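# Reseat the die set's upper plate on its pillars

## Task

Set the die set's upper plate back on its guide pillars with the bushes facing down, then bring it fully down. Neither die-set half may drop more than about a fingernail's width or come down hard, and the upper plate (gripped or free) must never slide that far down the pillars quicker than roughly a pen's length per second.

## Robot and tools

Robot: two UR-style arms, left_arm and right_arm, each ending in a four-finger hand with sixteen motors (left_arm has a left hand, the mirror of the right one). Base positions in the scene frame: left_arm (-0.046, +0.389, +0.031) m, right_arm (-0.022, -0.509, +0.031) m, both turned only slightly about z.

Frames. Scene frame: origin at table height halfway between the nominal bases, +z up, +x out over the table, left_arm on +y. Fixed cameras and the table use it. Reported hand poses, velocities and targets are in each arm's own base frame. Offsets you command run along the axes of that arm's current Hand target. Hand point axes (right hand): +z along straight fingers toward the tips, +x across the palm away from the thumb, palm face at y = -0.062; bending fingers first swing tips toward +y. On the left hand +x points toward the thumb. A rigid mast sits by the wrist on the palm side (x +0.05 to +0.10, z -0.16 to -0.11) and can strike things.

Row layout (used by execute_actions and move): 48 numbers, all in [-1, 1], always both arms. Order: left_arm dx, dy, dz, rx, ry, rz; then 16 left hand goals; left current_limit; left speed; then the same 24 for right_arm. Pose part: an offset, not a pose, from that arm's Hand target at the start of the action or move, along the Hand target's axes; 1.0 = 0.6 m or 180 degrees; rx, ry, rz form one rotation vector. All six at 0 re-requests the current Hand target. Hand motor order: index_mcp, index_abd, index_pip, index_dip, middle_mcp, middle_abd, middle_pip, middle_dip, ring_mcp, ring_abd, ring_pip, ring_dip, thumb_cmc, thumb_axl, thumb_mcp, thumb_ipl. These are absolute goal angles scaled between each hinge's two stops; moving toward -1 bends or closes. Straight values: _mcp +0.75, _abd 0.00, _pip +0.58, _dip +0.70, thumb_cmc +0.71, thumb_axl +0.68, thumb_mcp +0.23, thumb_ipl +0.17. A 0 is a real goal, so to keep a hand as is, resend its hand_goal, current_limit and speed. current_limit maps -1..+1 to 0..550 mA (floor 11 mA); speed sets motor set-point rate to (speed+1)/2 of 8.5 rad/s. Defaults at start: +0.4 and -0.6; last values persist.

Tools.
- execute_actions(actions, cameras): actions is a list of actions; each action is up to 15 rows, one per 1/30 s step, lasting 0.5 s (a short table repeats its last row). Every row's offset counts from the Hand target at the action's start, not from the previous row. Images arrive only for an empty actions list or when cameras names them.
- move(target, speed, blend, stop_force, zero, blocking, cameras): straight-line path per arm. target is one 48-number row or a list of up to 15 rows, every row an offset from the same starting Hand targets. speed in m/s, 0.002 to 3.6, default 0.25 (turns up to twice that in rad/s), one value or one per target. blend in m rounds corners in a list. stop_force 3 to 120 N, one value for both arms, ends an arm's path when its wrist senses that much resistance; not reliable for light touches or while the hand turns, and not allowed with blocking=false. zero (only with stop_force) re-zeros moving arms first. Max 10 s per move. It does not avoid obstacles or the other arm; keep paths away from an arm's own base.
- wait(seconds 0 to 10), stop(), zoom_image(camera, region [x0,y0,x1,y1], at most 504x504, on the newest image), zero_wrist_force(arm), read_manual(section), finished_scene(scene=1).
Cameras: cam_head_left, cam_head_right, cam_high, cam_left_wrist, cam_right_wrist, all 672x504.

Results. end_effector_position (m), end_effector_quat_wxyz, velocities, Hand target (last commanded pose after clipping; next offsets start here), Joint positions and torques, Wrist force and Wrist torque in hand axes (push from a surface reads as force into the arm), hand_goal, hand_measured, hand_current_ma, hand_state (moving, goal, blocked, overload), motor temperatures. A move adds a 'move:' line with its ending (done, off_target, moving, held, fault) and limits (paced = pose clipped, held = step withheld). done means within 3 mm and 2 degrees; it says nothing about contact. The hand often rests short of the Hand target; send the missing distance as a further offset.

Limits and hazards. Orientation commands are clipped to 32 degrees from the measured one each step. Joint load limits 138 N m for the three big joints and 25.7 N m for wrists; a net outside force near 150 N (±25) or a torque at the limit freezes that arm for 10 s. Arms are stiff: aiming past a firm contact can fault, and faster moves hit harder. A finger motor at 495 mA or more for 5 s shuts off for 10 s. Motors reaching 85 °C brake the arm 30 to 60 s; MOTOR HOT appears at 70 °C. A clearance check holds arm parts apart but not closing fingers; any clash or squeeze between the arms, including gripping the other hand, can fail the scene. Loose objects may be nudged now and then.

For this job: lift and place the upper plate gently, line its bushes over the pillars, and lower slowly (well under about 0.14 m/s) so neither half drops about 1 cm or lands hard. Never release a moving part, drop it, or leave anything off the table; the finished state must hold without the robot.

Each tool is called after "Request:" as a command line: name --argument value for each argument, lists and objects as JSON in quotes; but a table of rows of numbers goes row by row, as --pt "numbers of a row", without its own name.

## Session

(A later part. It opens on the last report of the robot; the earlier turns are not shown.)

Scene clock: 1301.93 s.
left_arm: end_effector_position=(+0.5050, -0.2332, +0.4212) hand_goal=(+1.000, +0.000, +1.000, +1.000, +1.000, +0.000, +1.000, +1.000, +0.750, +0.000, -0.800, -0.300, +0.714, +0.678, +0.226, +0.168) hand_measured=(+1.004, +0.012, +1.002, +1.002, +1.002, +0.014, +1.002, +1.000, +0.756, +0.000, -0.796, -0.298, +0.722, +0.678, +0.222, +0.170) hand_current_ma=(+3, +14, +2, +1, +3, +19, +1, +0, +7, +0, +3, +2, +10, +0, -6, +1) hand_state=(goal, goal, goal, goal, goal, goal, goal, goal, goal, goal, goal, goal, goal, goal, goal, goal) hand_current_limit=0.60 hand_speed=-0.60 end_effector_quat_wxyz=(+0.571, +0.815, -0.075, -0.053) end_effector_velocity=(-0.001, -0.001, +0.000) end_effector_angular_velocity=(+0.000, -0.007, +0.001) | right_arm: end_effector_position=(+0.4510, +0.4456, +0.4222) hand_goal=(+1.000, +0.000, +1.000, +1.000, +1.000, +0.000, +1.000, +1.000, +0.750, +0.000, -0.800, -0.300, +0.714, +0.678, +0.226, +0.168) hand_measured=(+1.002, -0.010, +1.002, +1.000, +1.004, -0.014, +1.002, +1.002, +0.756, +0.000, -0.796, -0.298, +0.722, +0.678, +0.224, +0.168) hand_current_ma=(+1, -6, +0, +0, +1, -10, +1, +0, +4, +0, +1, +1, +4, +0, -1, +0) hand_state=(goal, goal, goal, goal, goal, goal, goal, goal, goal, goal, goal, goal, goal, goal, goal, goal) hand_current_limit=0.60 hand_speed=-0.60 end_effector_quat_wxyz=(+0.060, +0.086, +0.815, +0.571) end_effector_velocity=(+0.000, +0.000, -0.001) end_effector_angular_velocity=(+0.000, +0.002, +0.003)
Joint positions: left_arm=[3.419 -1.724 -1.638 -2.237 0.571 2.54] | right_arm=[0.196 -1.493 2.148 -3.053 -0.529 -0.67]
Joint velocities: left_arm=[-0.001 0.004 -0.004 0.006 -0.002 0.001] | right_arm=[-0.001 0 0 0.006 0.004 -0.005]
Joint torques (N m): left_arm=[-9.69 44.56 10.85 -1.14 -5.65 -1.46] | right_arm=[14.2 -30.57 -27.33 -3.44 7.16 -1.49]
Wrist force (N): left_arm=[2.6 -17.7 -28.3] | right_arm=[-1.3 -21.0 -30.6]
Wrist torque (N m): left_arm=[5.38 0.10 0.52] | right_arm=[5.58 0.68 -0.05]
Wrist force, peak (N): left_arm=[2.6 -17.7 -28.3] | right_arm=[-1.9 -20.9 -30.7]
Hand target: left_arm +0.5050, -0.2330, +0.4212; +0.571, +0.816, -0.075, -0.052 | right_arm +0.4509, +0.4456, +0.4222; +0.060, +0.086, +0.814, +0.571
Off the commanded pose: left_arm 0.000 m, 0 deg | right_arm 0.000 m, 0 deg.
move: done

Request:
move --target '[0.06453,-0.00236,-0.00649,0,-0.02572,0.00936,1,0,1,1,1,0,1,1,0.75,0,-0.8,-0.3,0.714,0.678,0.226,0.168,0.6,-0.6,-0.03448,0.00267,0.00733,0,-0.02572,0.00936,1,0,1,1,1,0,1,1,0.75,0,-0.8,-0.3,0.714,0.678,0.226,0.168,0.6,-0.6]' --speed 0.03

Request:
move --target '[0.06372,-0.0038,-0.01046,0,-0.02572,0.00936,1,0,1,1,1,0,1,1,0.75,0,-0.8,-0.3,0.714,0.678,0.226,0.168,0.6,-0.6,-0.03366,0.00411,0.0113,0,-0.02572,0.00936,1,0,1,1,1,0,1,1,0.75,0,-0.8,-0.3,0.714,0.678,0.226,0.168,0.6,-0.6]' --speed 0.03 --cameras '["cam_high"]'

Scene clock: 1308.93 s.
left_arm: end_effector_position=(+0.5438, -0.2361, +0.4212) hand_goal=(+1.000, +0.000, +1.000, +1.000, +1.000, +0.000, +1.000, +1.000, +0.750, +0.000, -0.800, -0.300, +0.714, +0.678, +0.226, +0.168) hand_measured=(+1.004, +0.012, +1.002, +1.002, +1.002, +0.014, +1.002, +1.000, +0.756, +0.000, -0.796, -0.298, +0.722, +0.678, +0.222, +0.170) hand_current_ma=(+3, +14, +2, +1, +3, +19, +1, +0, +7, +0, +3, +2, +10, +0, -6, +1) hand_state=(goal, goal, goal, goal, goal, goal, goal, goal, goal, goal, goal, goal, goal, goal, goal, goal) hand_current_limit=0.60 hand_speed=-0.60 end_effector_quat_wxyz=(+0.569, +0.812, -0.110, -0.077) | right_arm: end_effector_position=(+0.4722, +0.4459, +0.4222) hand_goal=(+1.000, +0.000, +1.000, +1.000, +1.000, +0.000, +1.000, +1.000, +0.750, +0.000, -0.800, -0.300, +0.714, +0.678, +0.226, +0.168) hand_measured=(+1.002, -0.010, +1.002, +1.000, +1.004, -0.016, +1.002, +1.002, +0.756, +0.000, -0.796, -0.298, +0.722, +0.678, +0.224, +0.168) hand_current_ma=(+1, -6, +0, +0, +1, -10, +1, +0, +4, +0, +1, +1, +4, +0, -1, +0) hand_state=(goal, goal, goal, goal, goal, goal, goal, goal, goal, goal, goal, goal, goal, goal, goal, goal) hand_current_limit=0.60 hand_speed=-0.60 end_effector_quat_wxyz=(+0.085, +0.121, +0.810, +0.567)
Joint positions: left_arm=[3.381 -1.872 -1.446 -2.325 0.608 2.593] | right_arm=[0.213 -1.454 2.124 -3.172 -0.609 -0.548]
Joint torques (N m): left_arm=[-11.64 53.11 11.3 -2.37 -5.42 -1.7] | right_arm=[8.71 -33.15 -23.96 -3.87 6.03 -1.99]
Wrist force (N): left_arm=[2.3 -17.3 -28.5] | right_arm=[-1.2 -20.9 -30.5]
Wrist torque (N m): left_arm=[5.36 0.05 0.52] | right_arm=[5.44 0.64 -0.13]
Wrist force, peak (N): left_arm=[2.9 -18.1 -28.6] | right_arm=[-1.3 -21.3 -30.8]
Hand target: left_arm +0.5439, -0.2360, +0.4212; +0.569, +0.812, -0.110, -0.077 | right_arm +0.4721, +0.4458, +0.4222; +0.085, +0.121, +0.810, +0.567
Off the commanded pose: left_arm 0.000 m, 0 deg | right_arm 0.000 m, 0 deg.
move: done

Scene clock: 1310.70 s.
left_arm: end_effector_position=(+0.5824, -0.2399, +0.4212) hand_goal=(+1.000, +0.000, +1.000, +1.000, +1.000, +0.000, +1.000, +1.000, +0.750, +0.000, -0.800, -0.300, +0.714, +0.678, +0.226, +0.168) hand_measured=(+1.004, +0.012, +1.002, +1.002, +1.002, +0.014, +1.002, +1.000, +0.756, +0.000, -0.796, -0.298, +0.722, +0.678, +0.222, +0.170) hand_current_ma=(+3, +14, +2, +1, +3, +19, +1, +0, +7, +0, +3, +2, +10, +0, -6, +1) hand_state=(goal, goal, goal, goal, goal, goal, goal, goal, goal, goal, goal, goal, goal, goal, goal, goal) hand_current_limit=0.60 hand_speed=-0.60 end_effector_quat_wxyz=(+0.565, +0.806, -0.145, -0.101) | right_arm: end_effector_position=(+0.4936, +0.4469, +0.4222) hand_goal=(+1.000, +0.000, +1.000, +1.000, +1.000, +0.000, +1.000, +1.000, +0.750, +0.000, -0.800, -0.300, +0.714, +0.678, +0.226, +0.168) hand_measured=(+1.002, -0.010, +1.002, +1.000, +1.004, -0.016, +1.002, +1.002, +0.756, +0.000, -0.796, -0.298, +0.722, +0.678, +0.224, +0.168) hand_current_ma=(+1, -6, +0, +0, +1, -10, +1, +0, +4, +0, +1, +1, +4, +0, -1, +0) hand_state=(goal, goal, goal, goal, goal, goal, goal, goal, goal, goal, goal, goal, goal, goal, goal, goal) hand_current_limit=0.60 hand_speed=-0.60 end_effector_quat_wxyz=(+0.109, +0.156, +0.804, +0.563)
Joint positions: left_arm=[3.345 -2.025 -1.225 -2.433 0.649 2.643] | right_arm=[0.235 -1.416 2.095 -3.259 -0.698 -0.448]
Joint torques (N m): left_arm=[-13.13 58.87 11.27 -2.97 -5.1 -1.42] | right_arm=[3.82 -34.31 -22.18 -4.07 5.7 -1.89]
Wrist force (N): left_arm=[2.4 -16.8 -27.9] | right_arm=[-0.9 -20.3 -30.3]
Wrist torque (N m): left_arm=[5.32 0.01 0.48] | right_arm=[5.47 0.53 -0.11]
Wrist force, peak (N): left_arm=[2.3 -17.5 -28.4] | right_arm=[-1.3 -20.7 -30.7]
Hand target: left_arm +0.5825, -0.2398, +0.4213; +0.565, +0.806, -0.145, -0.101 | right_arm +0.4936, +0.4468, +0.4222; +0.109, +0.156, +0.804, +0.563
Off the commanded pose: left_arm 0.000 m, 0 deg | right_arm 0.000 m, 0 deg.
move: done
Images, in order (width x height): cam_high 672x504.

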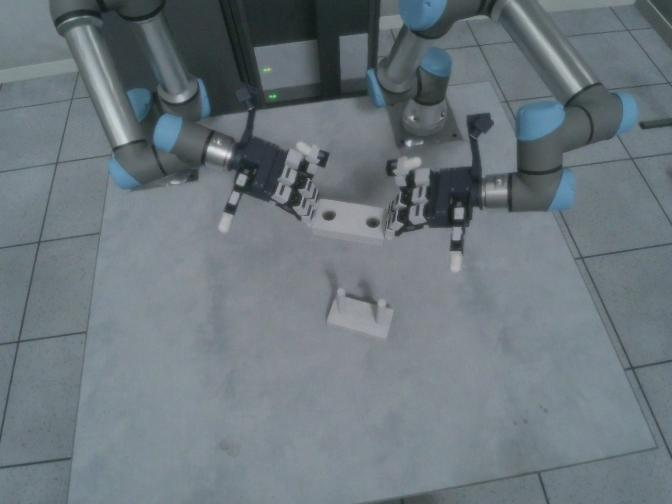

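Request:
move --target '[0.06254,-0.00522,-0.01434,0,-0.02572,0.00936,1,0,1,1,1,0,1,1,0.75,0,-0.8,-0.3,0.714,0.678,0.226,0.168,0.6,-0.6,-0.0325,0.00553,0.01519,0,-0.02572,0.00936,1,0,1,1,1,0,1,1,0.75,0,-0.8,-0.3,0.714,0.678,0.226,0.168,0.6,-0.6]' --speed 0.03 --cameras '["all"]'

Request:
zoom_image --camera "cam_high" --region '[290, 180, 430, 350]'

Request:
zoom_image --camera "cam_head_left" --region '[230, 170, 400, 290]'

Request:
zoom_image --camera "cam_head_right" --region '[230, 170, 400, 290]'

Scene clock: 1316.93 s.
left_arm: end_effector_position=(+0.6208, -0.2444, +0.4212) hand_goal=(+1.000, +0.000, +1.000, +1.000, +1.000, +0.000, +1.000, +1.000, +0.750, +0.000, -0.800, -0.300, +0.714, +0.678, +0.226, +0.168) hand_measured=(+1.004, +0.012, +1.002, +1.002, +1.002, +0.014, +1.002, +1.000, +0.756, +0.000, -0.796, -0.298, +0.722, +0.678, +0.222, +0.170) hand_current_ma=(+3, +14, +2, +1, +3, +19, +1, +0, +7, +0, +3, +2, +10, +0, -6, +1) hand_state=(goal, goal, goal, goal, goal, goal, goal, goal, goal, goal, goal, goal, goal, goal, goal, goal) hand_current_limit=0.60 hand_speed=-0.60 end_effector_quat_wxyz=(+0.560, +0.799, -0.180, -0.126) | right_arm: end_effector_position=(+0.5153, +0.4486, +0.4222) hand_goal=(+1.000, +0.000, +1.000, +1.000, +1.000, +0.000, +1.000, +1.000, +0.750, +0.000, -0.800, -0.300, +0.714, +0.678, +0.226, +0.168) hand_measured=(+1.002, -0.010, +1.002, +1.000, +1.004, -0.016, +1.002, +1.002, +0.756, +0.000, -0.796, -0.298, +0.722, +0.678, +0.224, +0.168) hand_current_ma=(+1, -6, +0, +0, +1, -10, +1, +0, +4, +0, +1, +1, +4, +0, -1, +0) hand_state=(goal, goal, goal, goal, goal, goal, goal, goal, goal, goal, goal, goal, goal, goal, goal, goal) hand_current_limit=0.60 hand_speed=-0.60 end_effector_quat_wxyz=(+0.133, +0.190, +0.797, +0.558)
Joint positions: left_arm=[3.313 -2.191 -0.962 -2.567 0.694 2.69] | right_arm=[0.26 -1.38 2.06 -3.321 -0.794 -0.365]
Joint torques (N m): left_arm=[-14.98 64.27 18.99 -3.45 -4.58 -1.85] | right_arm=[-0.58 -36.96 -17.23 -4.25 4.96 -1.83]
Wrist force (N): left_arm=[2.7 -17.8 -27.5] | right_arm=[-1.7 -20.7 -29.6]
Wrist torque (N m): left_arm=[5.21 -0.03 0.49] | right_arm=[5.35 0.59 -0.21]
Wrist force, peak (N): left_arm=[2.4 -18.4 -28.2] | right_arm=[-1.1 -20.1 -30.4]
Hand target: left_arm +0.6209, -0.2443, +0.4213; +0.560, +0.799, -0.179, -0.125 | right_arm +0.5153, +0.4485, +0.4222; +0.133, +0.190, +0.797, +0.558
Off the commanded pose: left_arm 0.000 m, 0 deg | right_arm 0.000 m, 0 deg.
move: done

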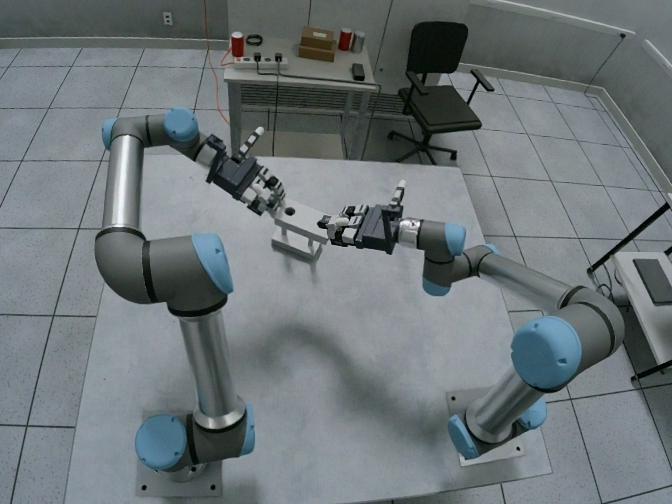

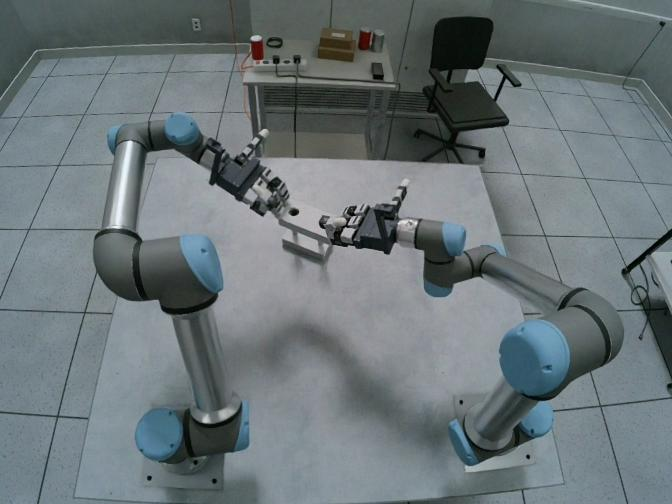

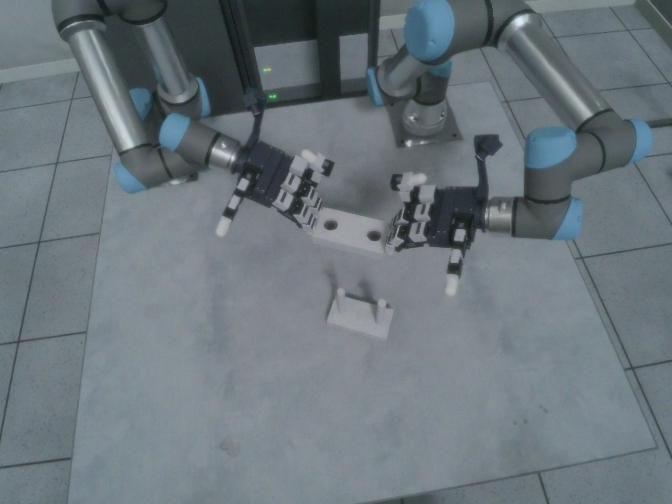

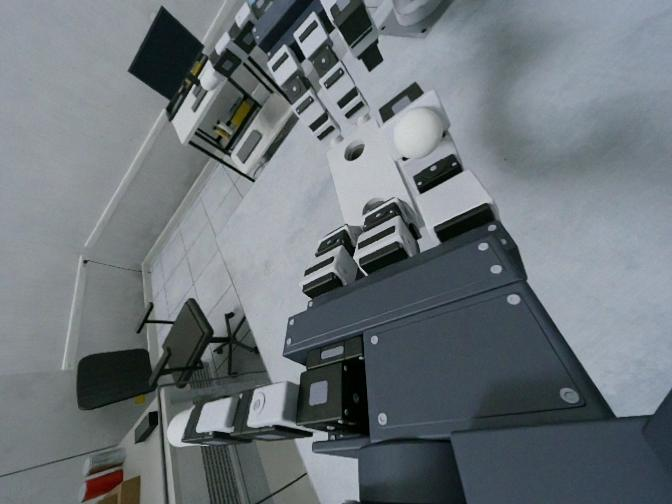

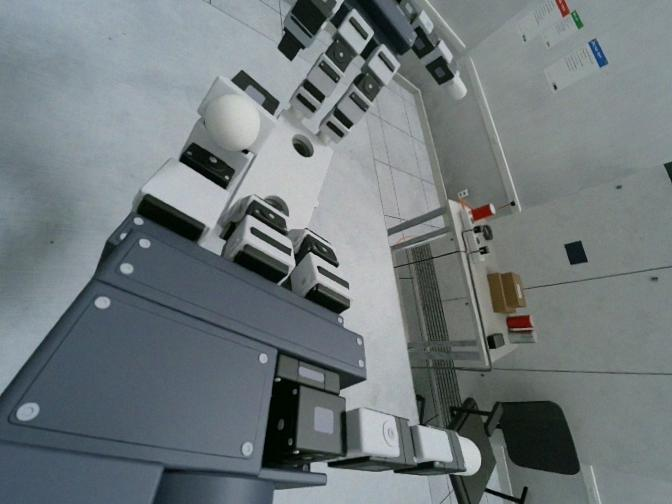

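Scaled by 2.965 from the camera's 672x504 image, which has a finer 960x720 frame.

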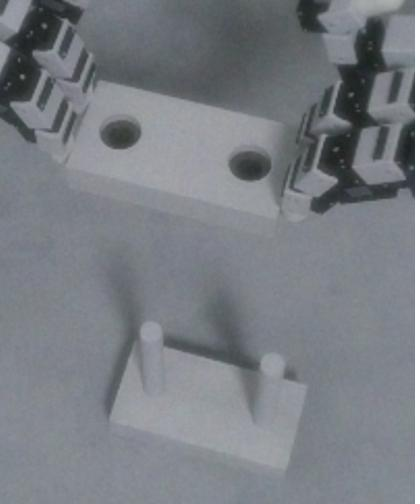

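Scaled by 2.965 from the camera's 672x504 image, which has a finer 960x720 frame.

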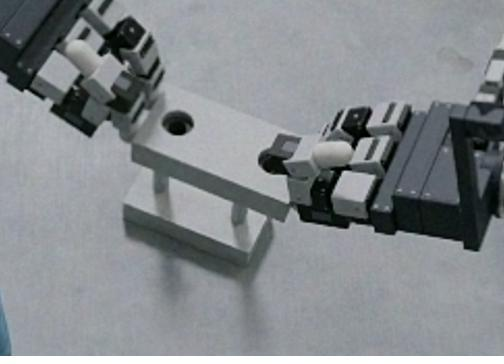

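Scaled by 2.965 from the camera's 672x504 image, which has a finer 960x720 frame.

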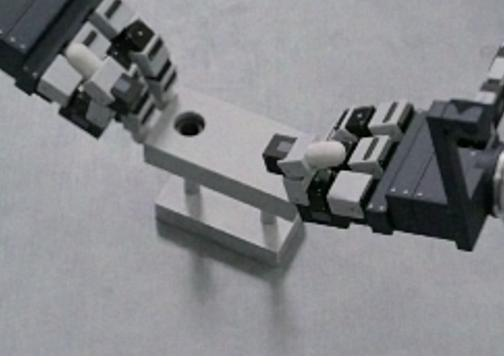

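Request:
zoom_image --camera "cam_high" --region '[320, 280, 400, 340]'

Request:
zoom_image --camera "cam_high" --region '[310, 205, 390, 265]'

Request:
zoom_image --camera "cam_head_left" --region '[266, 190, 336, 265]'

Request:
zoom_image --camera "cam_head_right" --region '[276, 190, 346, 265]'

Scaled by 6.300 from the camera's 672x504 image, which has a finer 960x720 frame.

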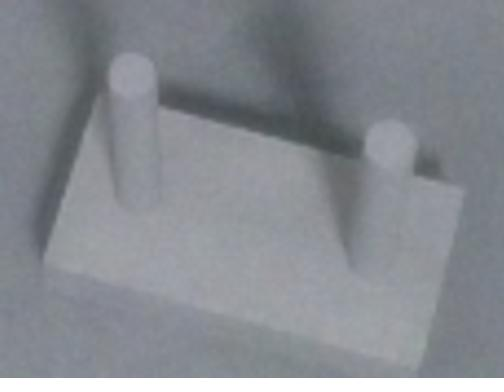

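Scaled by 6.300 from the camera's 672x504 image, which has a finer 960x720 frame.

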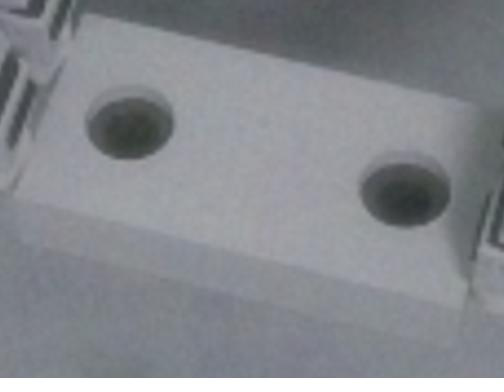

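Scaled by 6.720 from the camera's 672x504 image, which has a finer 960x720 frame.

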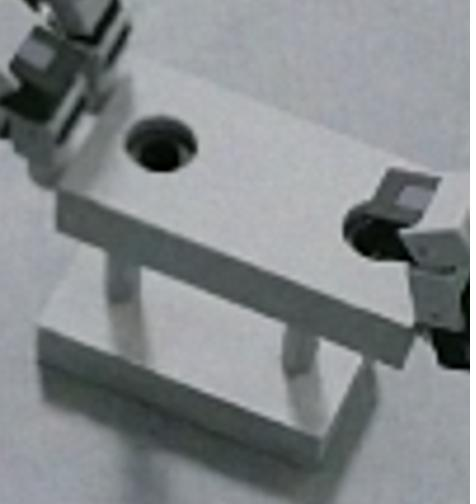

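Scaled by 6.720 from the camera's 672x504 image, which has a finer 960x720 frame.

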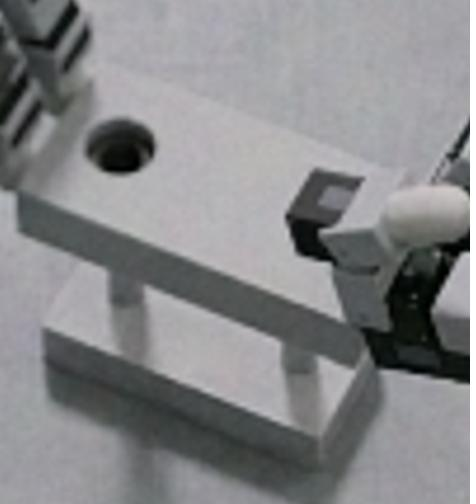

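Request:
move --target '[0,-0.05483,0.01995,0,0,0,1,0,1,1,1,0,1,1,0.75,0,-0.8,-0.3,0.714,0.678,0.226,0.168,0.6,-0.6,0,-0.05483,0.01995,0,0,0,1,0,1,1,1,0,1,1,0.75,0,-0.8,-0.3,0.714,0.678,0.226,0.168,0.6,-0.6]' --speed 0.03

Request:
move --target '[0.1216,-0.01875,-0.05153,0,0,0,1,0,1,1,1,0,1,1,0.75,0,-0.8,-0.3,0.714,0.678,0.226,0.168,0.6,-0.6,-0.1216,0.01875,0.05153,0,0,0,1,0,1,1,1,0,1,1,0.75,0,-0.8,-0.3,0.714,0.678,0.226,0.168,0.6,-0.6]' --speed 0.03 --cameras '["all"]'

Request:
zoom_image --camera "cam_high" --region '[310, 240, 400, 350]'

Request:
zoom_image --camera "cam_head_left" --region '[256, 170, 356, 265]'

Request:
zoom_image --camera "cam_head_right" --region '[266, 170, 366, 265]'

Scene clock: 1338.37 s.
left_arm: end_effector_position=(+0.6209, -0.2443, +0.3861) hand_goal=(+1.000, +0.000, +1.000, +1.000, +1.000, +0.000, +1.000, +1.000, +0.750, +0.000, -0.800, -0.300, +0.714, +0.678, +0.226, +0.168) hand_measured=(+1.004, +0.012, +1.002, +1.002, +1.002, +0.014, +1.002, +1.000, +0.756, +0.000, -0.796, -0.298, +0.722, +0.678, +0.222, +0.170) hand_current_ma=(+3, +14, +2, +1, +3, +19, +1, +0, +7, +0, +3, +2, +10, +0, -6, +1) hand_state=(goal, goal, goal, goal, goal, goal, goal, goal, goal, goal, goal, goal, goal, goal, goal, goal) hand_current_limit=0.60 hand_speed=-0.60 end_effector_quat_wxyz=(+0.560, +0.799, -0.179, -0.125) | right_arm: end_effector_position=(+0.5152, +0.4485, +0.3869) hand_goal=(+1.000, +0.000, +1.000, +1.000, +1.000, +0.000, +1.000, +1.000, +0.750, +0.000, -0.800, -0.300, +0.714, +0.678, +0.226, +0.168) hand_measured=(+1.002, -0.010, +1.002, +1.000, +1.004, -0.016, +1.002, +1.002, +0.756, +0.000, -0.796, -0.298, +0.722, +0.678, +0.224, +0.168) hand_current_ma=(+1, -6, +0, +0, +1, -10, +1, +0, +4, +0, +1, +1, +4, +0, -1, +0) hand_state=(goal, goal, goal, goal, goal, goal, goal, goal, goal, goal, goal, goal, goal, goal, goal, goal) hand_current_limit=0.60 hand_speed=-0.60 end_effector_quat_wxyz=(+0.133, +0.190, +0.797, +0.558) end_effector_velocity=(+0.001, -0.001, +0.001) end_effector_angular_velocity=(+0.000, +0.002, -0.002)
Joint positions: left_arm=[3.313 -2.196 -1.043 -2.481 0.694 2.69] | right_arm=[0.26 -1.317 2.097 -3.421 -0.794 -0.365]
Joint velocities: left_arm=[within noise] | right_arm=[-0.001 -0.003 -0.001 0.006 0 0.001]
Joint torques (N m): left_arm=[-24.05 56.61 22.81 -7.45 -2.29 1.25] | right_arm=[7.46 -40.37 -35.67 -3.87 1.1 1.32]
Wrist force (N): left_arm=[2.0 -15.4 -23.2] | right_arm=[-2.1 -18.5 -25.8]
Wrist torque (N m): left_arm=[4.51 -0.04 0.45] | right_arm=[4.67 0.55 -0.24]
Wrist force, peak (N): left_arm=[2.6 -17.5 -27.2] | right_arm=[-1.7 -20.2 -29.5]
Hand target: left_arm +0.6209, -0.2443, +0.3863; +0.560, +0.799, -0.179, -0.125 | right_arm +0.5152, +0.4485, +0.3872; +0.133, +0.190, +0.797, +0.558
Off the commanded pose: left_arm 0.000 m, 0 deg | right_arm 0.000 m, 0 deg.
move: done

Scene clock: 1341.43 s.
left_arm: end_effector_position=(+0.7009, -0.2457, +0.3862) hand_goal=(+1.000, +0.000, +1.000, +1.000, +1.000, +0.000, +1.000, +1.000, +0.750, +0.000, -0.800, -0.300, +0.714, +0.678, +0.226, +0.168) hand_measured=(+1.004, +0.012, +1.002, +1.002, +1.002, +0.014, +1.002, +1.000, +0.756, +0.000, -0.796, -0.298, +0.722, +0.678, +0.222, +0.170) hand_current_ma=(+3, +14, +2, +1, +3, +19, +1, +0, +7, +0, +3, +2, +10, +0, -6, +1) hand_state=(goal, goal, goal, goal, goal, goal, goal, goal, goal, goal, goal, goal, goal, goal, goal, goal) hand_current_limit=0.60 hand_speed=-0.60 end_effector_quat_wxyz=(+0.560, +0.799, -0.179, -0.126) | right_arm: end_effector_position=(+0.5953, +0.4449, +0.3871) hand_goal=(+1.000, +0.000, +1.000, +1.000, +1.000, +0.000, +1.000, +1.000, +0.750, +0.000, -0.800, -0.300, +0.714, +0.678, +0.226, +0.168) hand_measured=(+1.002, -0.010, +1.002, +1.000, +1.004, -0.016, +1.002, +1.002, +0.756, +0.000, -0.796, -0.298, +0.722, +0.678, +0.224, +0.168) hand_current_ma=(+1, -6, +0, +0, +1, -10, +1, +0, +4, +0, +1, +1, +4, +0, -1, +0) hand_state=(goal, goal, goal, goal, goal, goal, goal, goal, goal, goal, goal, goal, goal, goal, goal, goal) hand_current_limit=0.60 hand_speed=-0.60 end_effector_quat_wxyz=(+0.133, +0.190, +0.797, +0.558)
Joint positions: left_arm=[3.293 -2.456 -0.592 -2.659 0.677 2.673] | right_arm=[0.213 -1.189 1.905 -3.334 -0.752 -0.398]
Joint torques (N m): left_arm=[-31.86 74.98 19.03 -2.86 -1.53 3.19] | right_arm=[16.11 -46.04 -13.44 -6.65 2.09 0.71]
Wrist force (N): left_arm=[2.6 -16.6 -24.4] | right_arm=[-1.2 -19.3 -26.2]
Wrist torque (N m): left_arm=[4.64 0.00 0.60] | right_arm=[4.86 0.48 -0.04]
Wrist force, peak (N): left_arm=[2.6 -17.1 -25.2] | right_arm=[-1.0 -19.3 -27.7]
Hand target: left_arm +0.7009, -0.2457, +0.3863; +0.560, +0.799, -0.179, -0.125 | right_arm +0.5952, +0.4449, +0.3871; +0.133, +0.190, +0.797, +0.558
Off the commanded pose: left_arm 0.000 m, 0 deg | right_arm 0.000 m, 0 deg.
move: done

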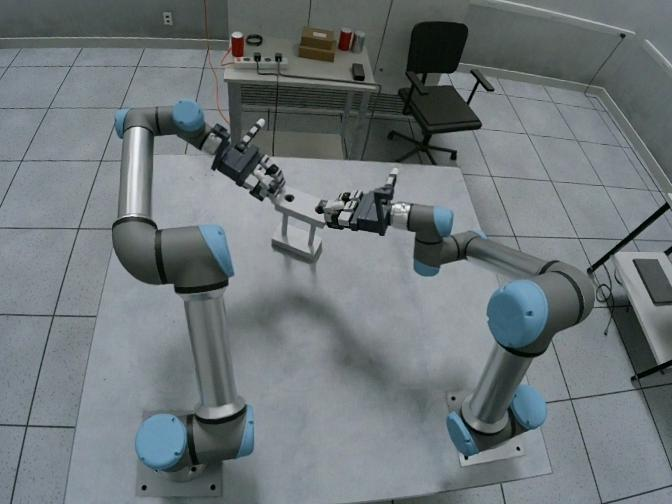

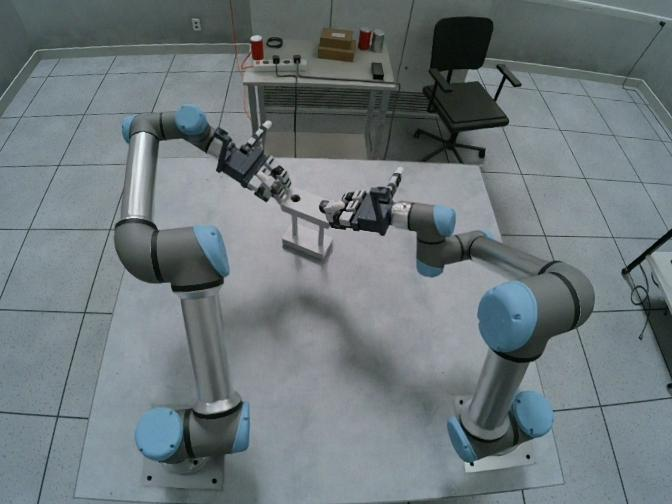

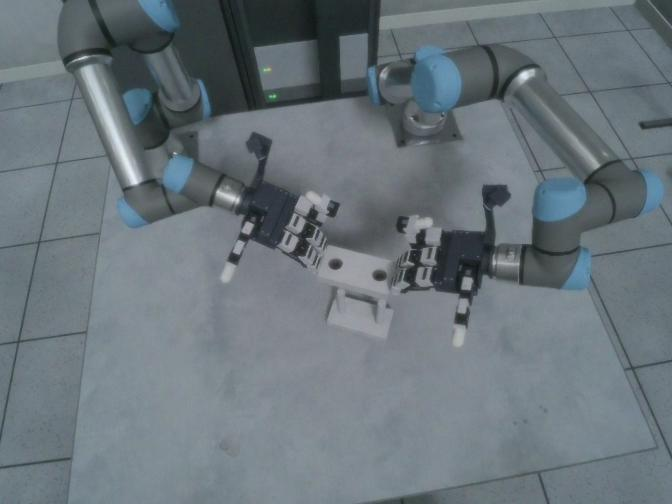

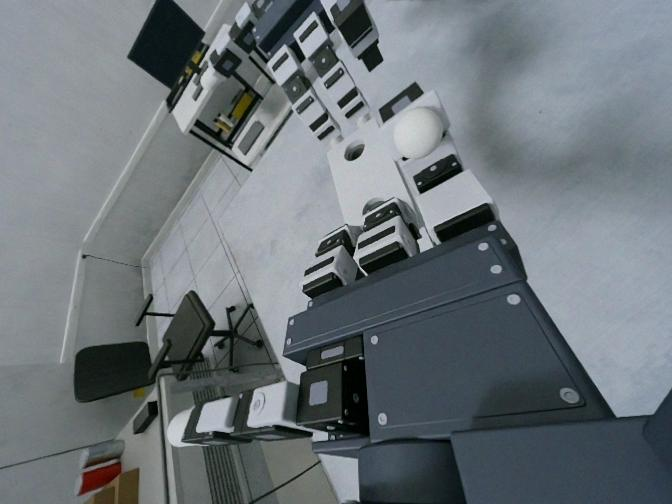

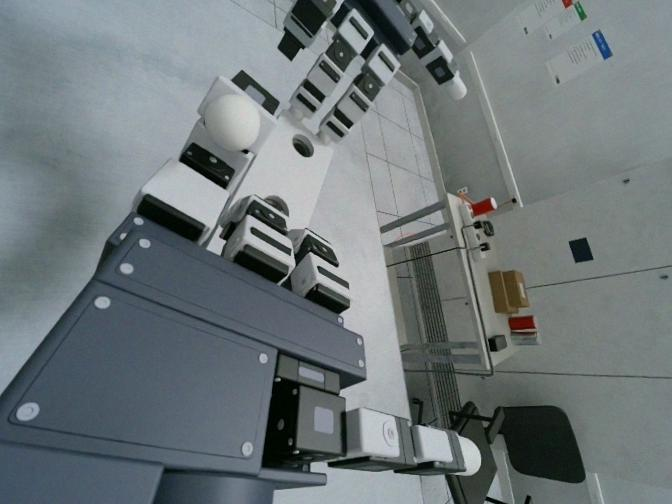

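Scaled by 4.582 from the camera's 672x504 image, which has a finer 960x720 frame.

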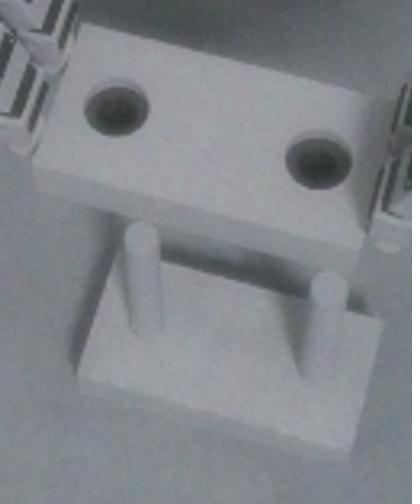

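Scaled by 5.040 from the camera's 672x504 image, which has a finer 960x720 frame.

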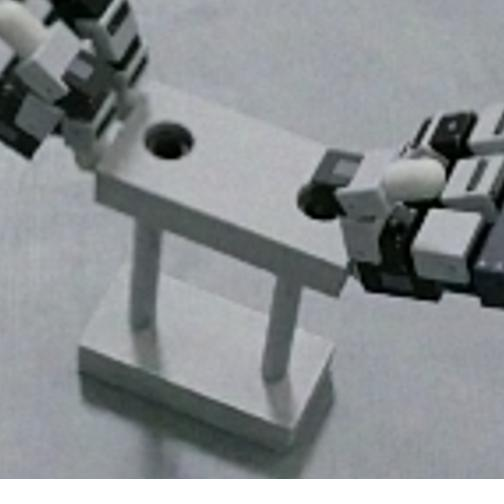

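Scaled by 5.040 from the camera's 672x504 image, which has a finer 960x720 frame.

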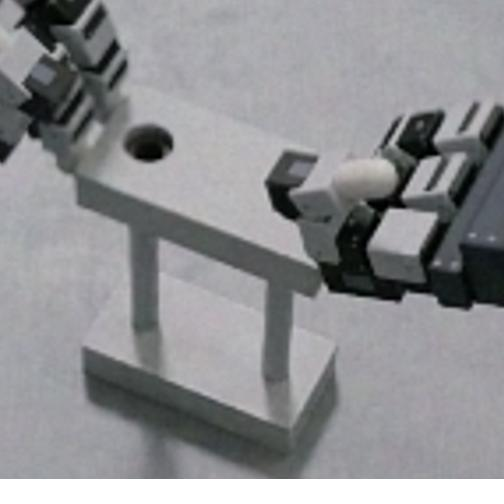

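Request:
move --target '[0.04066,-0.00915,-0.02516,0,0,0,1,0,1,1,1,0,1,1,0.75,0,-0.8,-0.3,0.714,0.678,0.226,0.168,0.6,-0.6,-0.04066,0.00929,0.02554,0,0,0,1,0,1,1,1,0,1,1,0.75,0,-0.8,-0.3,0.714,0.678,0.226,0.168,0.6,-0.6]' --speed 0.03 --cameras '["cam_high","cam_head_left","cam_head_right"]'

Request:
zoom_image --camera "cam_high" --region '[320, 255, 400, 315]'

Request:
zoom_image --camera "cam_head_left" --region '[256, 170, 356, 265]'

Request:
zoom_image --camera "cam_head_right" --region '[266, 170, 366, 265]'

Scene clock: 1378.17 s.
left_arm: end_effector_position=(+0.7298, -0.2416, +0.3862) hand_goal=(+1.000, +0.000, +1.000, +1.000, +1.000, +0.000, +1.000, +1.000, +0.750, +0.000, -0.800, -0.300, +0.714, +0.678, +0.226, +0.168) hand_measured=(+1.004, +0.012, +1.002, +1.002, +1.002, +0.014, +1.002, +1.000, +0.756, +0.000, -0.796, -0.298, +0.722, +0.678, +0.222, +0.170) hand_current_ma=(+3, +14, +2, +1, +3, +19, +1, +0, +7, +0, +3, +2, +10, +0, -6, +1) hand_state=(goal, goal, goal, goal, goal, goal, goal, goal, goal, goal, goal, goal, goal, goal, goal, goal) hand_current_limit=0.60 hand_speed=-0.60 end_effector_quat_wxyz=(+0.560, +0.799, -0.179, -0.126) | right_arm: end_effector_position=(+0.6244, +0.4484, +0.3871) hand_goal=(+1.000, +0.000, +1.000, +1.000, +1.000, +0.000, +1.000, +1.000, +0.750, +0.000, -0.800, -0.300, +0.714, +0.678, +0.226, +0.168) hand_measured=(+1.002, -0.010, +1.002, +1.000, +1.004, -0.016, +1.002, +1.002, +0.756, +0.000, -0.796, -0.298, +0.722, +0.678, +0.224, +0.168) hand_current_ma=(+1, -6, +0, +0, +1, -10, +1, +0, +4, +0, +1, +1, +4, +0, -1, +0) hand_state=(goal, goal, goal, goal, goal, goal, goal, goal, goal, goal, goal, goal, goal, goal, goal, goal) hand_current_limit=0.60 hand_speed=-0.60 end_effector_quat_wxyz=(+0.133, +0.190, +0.797, +0.558)
Joint positions: left_arm=[3.293 -2.615 -0.288 -2.803 0.677 2.673] | right_arm=[0.208 -1.136 1.822 -3.301 -0.748 -0.402]
Joint torques (N m): left_arm=[-38.42 79.63 14.16 -2.86 -1.73 2.98] | right_arm=[7.69 -48.17 -14.74 -6.8 4.51 -1.09]
Wrist force (N): left_arm=[2.4 -17.8 -26.9] | right_arm=[-1.4 -21.0 -29.0]
Wrist torque (N m): left_arm=[5.07 0.04 0.51] | right_arm=[5.24 0.57 -0.07]
Wrist force, peak (N): left_arm=[2.3 -17.6 -27.2] | right_arm=[-1.5 -20.4 -29.5]
Hand target: left_arm +0.7298, -0.2416, +0.3863; +0.560, +0.799, -0.179, -0.125 | right_arm +0.6243, +0.4485, +0.3871; +0.133, +0.190, +0.797, +0.558
Off the commanded pose: left_arm 0.000 m, 0 deg | right_arm 0.000 m, 0 deg.
move: done
Images, in order (width x height): cam_head_left 672x504, cam_head_right 672x504, cam_high 672x504.

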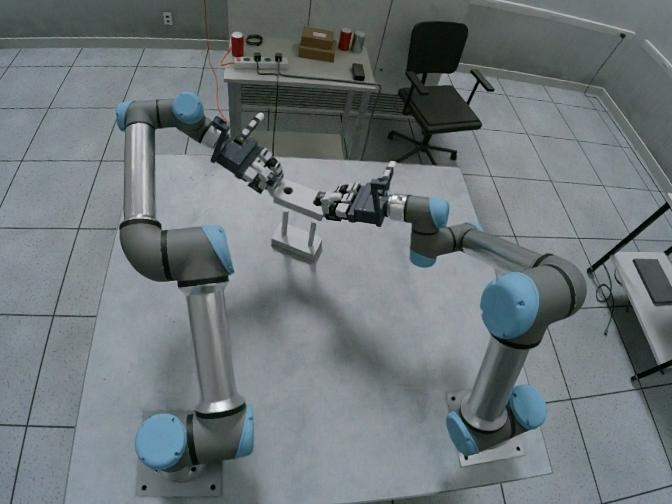

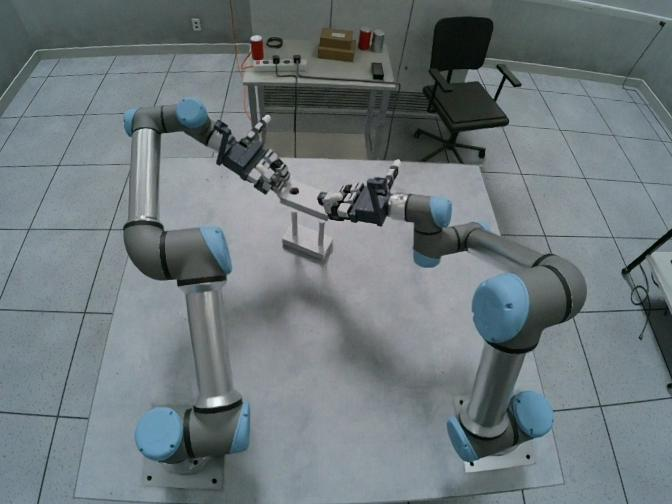

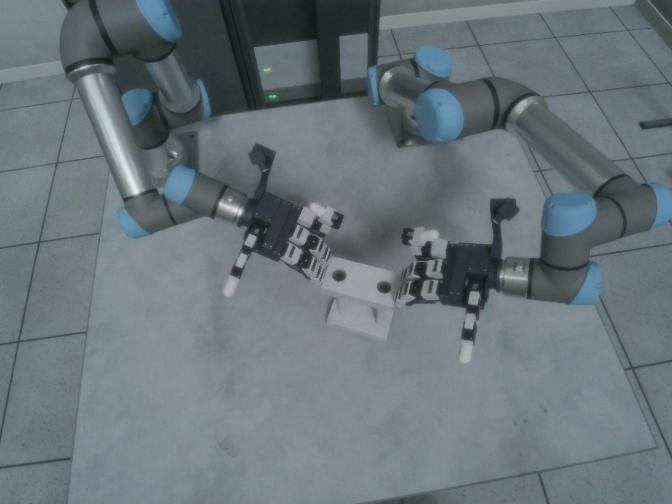

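Scaled by 6.300 from the camera's 672x504 image, which has a finer 960x720 frame.

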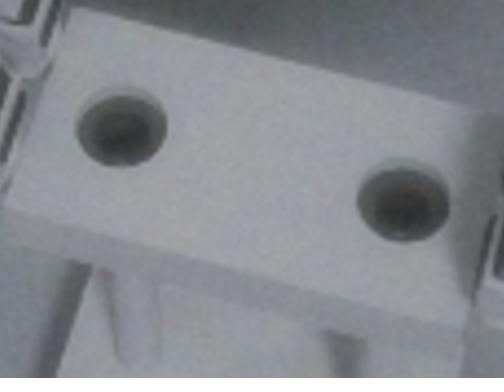

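Scaled by 5.040 from the camera's 672x504 image, which has a finer 960x720 frame.

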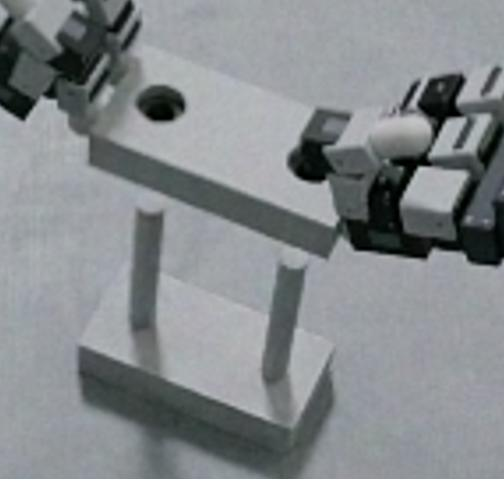

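Scaled by 5.040 from the camera's 672x504 image, which has a finer 960x720 frame.

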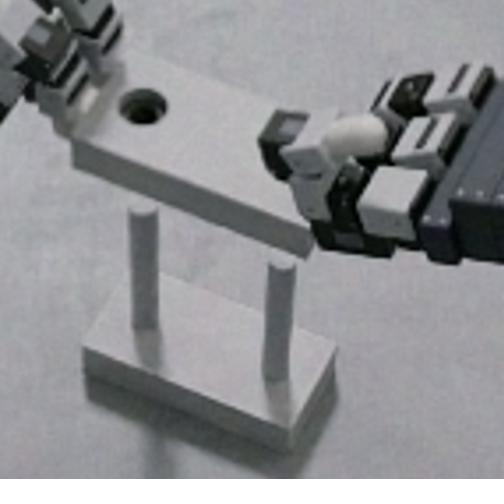

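Request:
zoom_image --camera "cam_head_left" --region '[270, 175, 320, 240]'

Request:
zoom_image --camera "cam_head_right" --region '[280, 175, 330, 240]'

Scaled by 7.754 from the camera's 672x504 image, which has a finer 960x720 frame.

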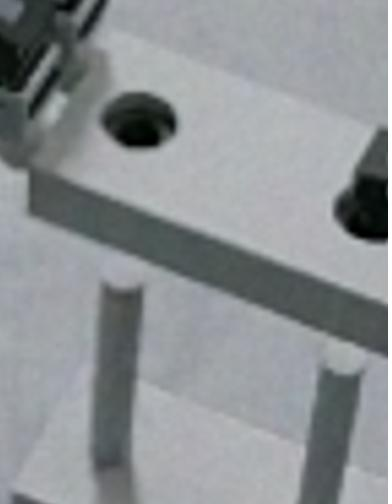

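Scaled by 7.754 from the camera's 672x504 image, which has a finer 960x720 frame.

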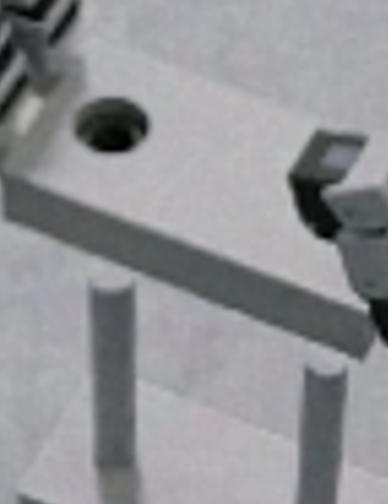

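Request:
move --target '[-0.00108,-0.0321,0.00928,0,0,0,1,0,1,1,1,0,1,1,0.75,0,-0.8,-0.3,0.714,0.678,0.226,0.168,0.6,-0.6,0.00108,-0.03057,0.01352,0,0,0,1,0,1,1,1,0,1,1,0.75,0,-0.8,-0.3,0.714,0.678,0.226,0.168,0.6,-0.6]' --speed 0.02 --cameras '["cam_high","cam_head_left","cam_head_right"]'

Request:
zoom_image --camera "cam_high" --region '[320, 255, 400, 315]'

Request:
zoom_image --camera "cam_head_left" --region '[270, 175, 320, 240]'

Request:
zoom_image --camera "cam_head_right" --region '[280, 175, 330, 240]'

Scene clock: 1396.27 s.
left_arm: end_effector_position=(+0.7298, -0.2401, +0.3663) hand_goal=(+1.000, +0.000, +1.000, +1.000, +1.000, +0.000, +1.000, +1.000, +0.750, +0.000, -0.800, -0.300, +0.714, +0.678, +0.226, +0.168) hand_measured=(+1.004, +0.012, +1.002, +1.002, +1.002, +0.014, +1.002, +1.000, +0.756, +0.000, -0.796, -0.298, +0.722, +0.678, +0.222, +0.170) hand_current_ma=(+3, +14, +2, +1, +3, +19, +1, +0, +7, +0, +3, +2, +10, +0, -6, +1) hand_state=(goal, goal, goal, goal, goal, goal, goal, goal, goal, goal, goal, goal, goal, goal, goal, goal) hand_current_limit=0.60 hand_speed=-0.60 end_effector_quat_wxyz=(+0.560, +0.799, -0.180, -0.125) | right_arm: end_effector_position=(+0.6244, +0.4500, +0.3669) hand_goal=(+1.000, +0.000, +1.000, +1.000, +1.000, +0.000, +1.000, +1.000, +0.750, +0.000, -0.800, -0.300, +0.714, +0.678, +0.226, +0.168) hand_measured=(+1.002, -0.010, +1.002, +1.000, +1.004, -0.016, +1.002, +1.002, +0.756, +0.000, -0.796, -0.298, +0.722, +0.678, +0.224, +0.168) hand_current_ma=(+1, -6, +0, +0, +1, -10, +1, +0, +4, +0, +1, +1, +4, +0, -1, +0) hand_state=(goal, goal, goal, goal, goal, goal, goal, goal, goal, goal, goal, goal, goal, goal, goal, goal) hand_current_limit=0.60 hand_speed=-0.60 end_effector_quat_wxyz=(+0.133, +0.190, +0.797, +0.558)
Joint positions: left_arm=[3.295 -2.588 -0.394 -2.726 0.679 2.675] | right_arm=[0.211 -1.103 1.836 -3.35 -0.75 -0.4]
Joint torques (N m): left_arm=[-17.74 72.89 25.59 -7.91 -3.22 0.32] | right_arm=[17.84 -49.38 -23.81 -4.02 1.8 1.07]
Wrist force (N): left_arm=[2.2 -16.5 -25.7] | right_arm=[-1.6 -20.4 -28.2]
Wrist torque (N m): left_arm=[4.94 -0.02 0.46] | right_arm=[5.00 0.48 -0.26]
Wrist force, peak (N): left_arm=[2.5 -18.5 -28.2] | right_arm=[-1.6 -21.9 -30.2]
Hand target: left_arm +0.7298, -0.2401, +0.3663; +0.560, +0.799, -0.179, -0.125 | right_arm +0.6244, +0.4500, +0.3671; +0.133, +0.190, +0.797, +0.558
Off the commanded pose: left_arm 0.000 m, 0 deg | right_arm 0.000 m, 0 deg.
move: done
Images, in order (width x height): cam_head_left 672x504, cam_head_right 672x504, cam_high 672x504.

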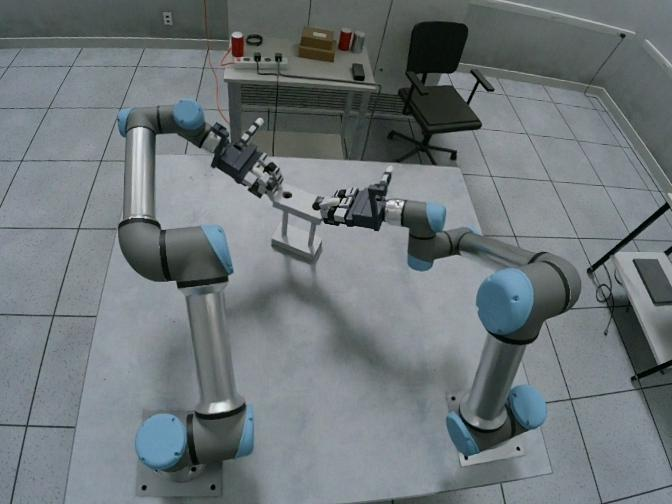

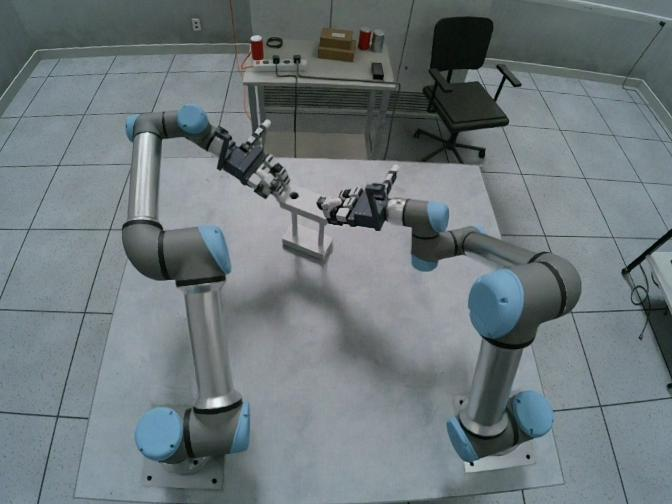

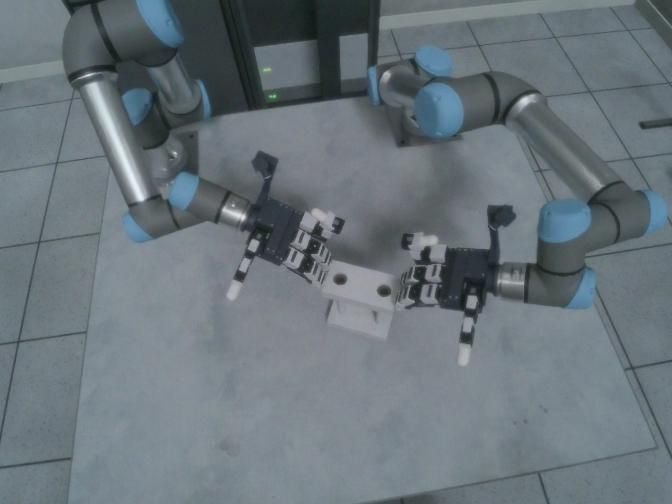

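Scaled by 6.300 from the camera's 672x504 image, which has a finer 960x720 frame.

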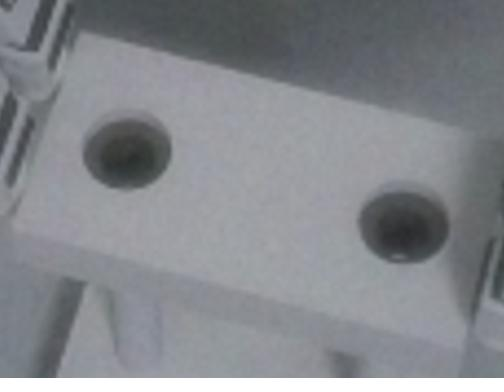

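Scaled by 7.754 from the camera's 672x504 image, which has a finer 960x720 frame.

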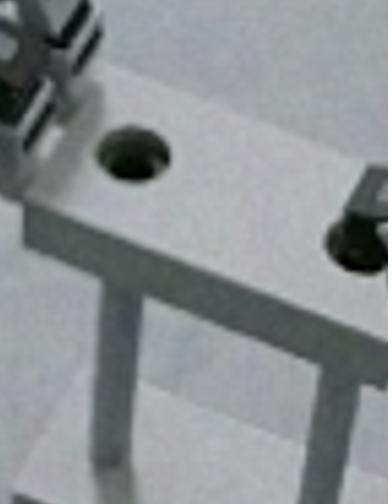

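Scaled by 7.754 from the camera's 672x504 image, which has a finer 960x720 frame.

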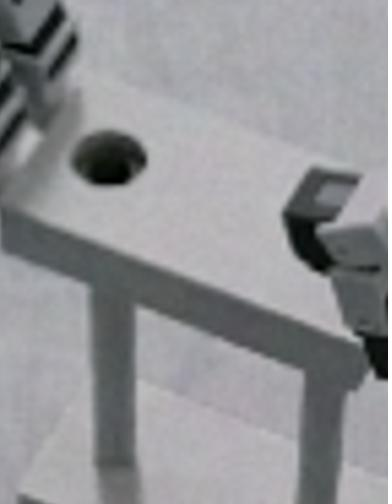

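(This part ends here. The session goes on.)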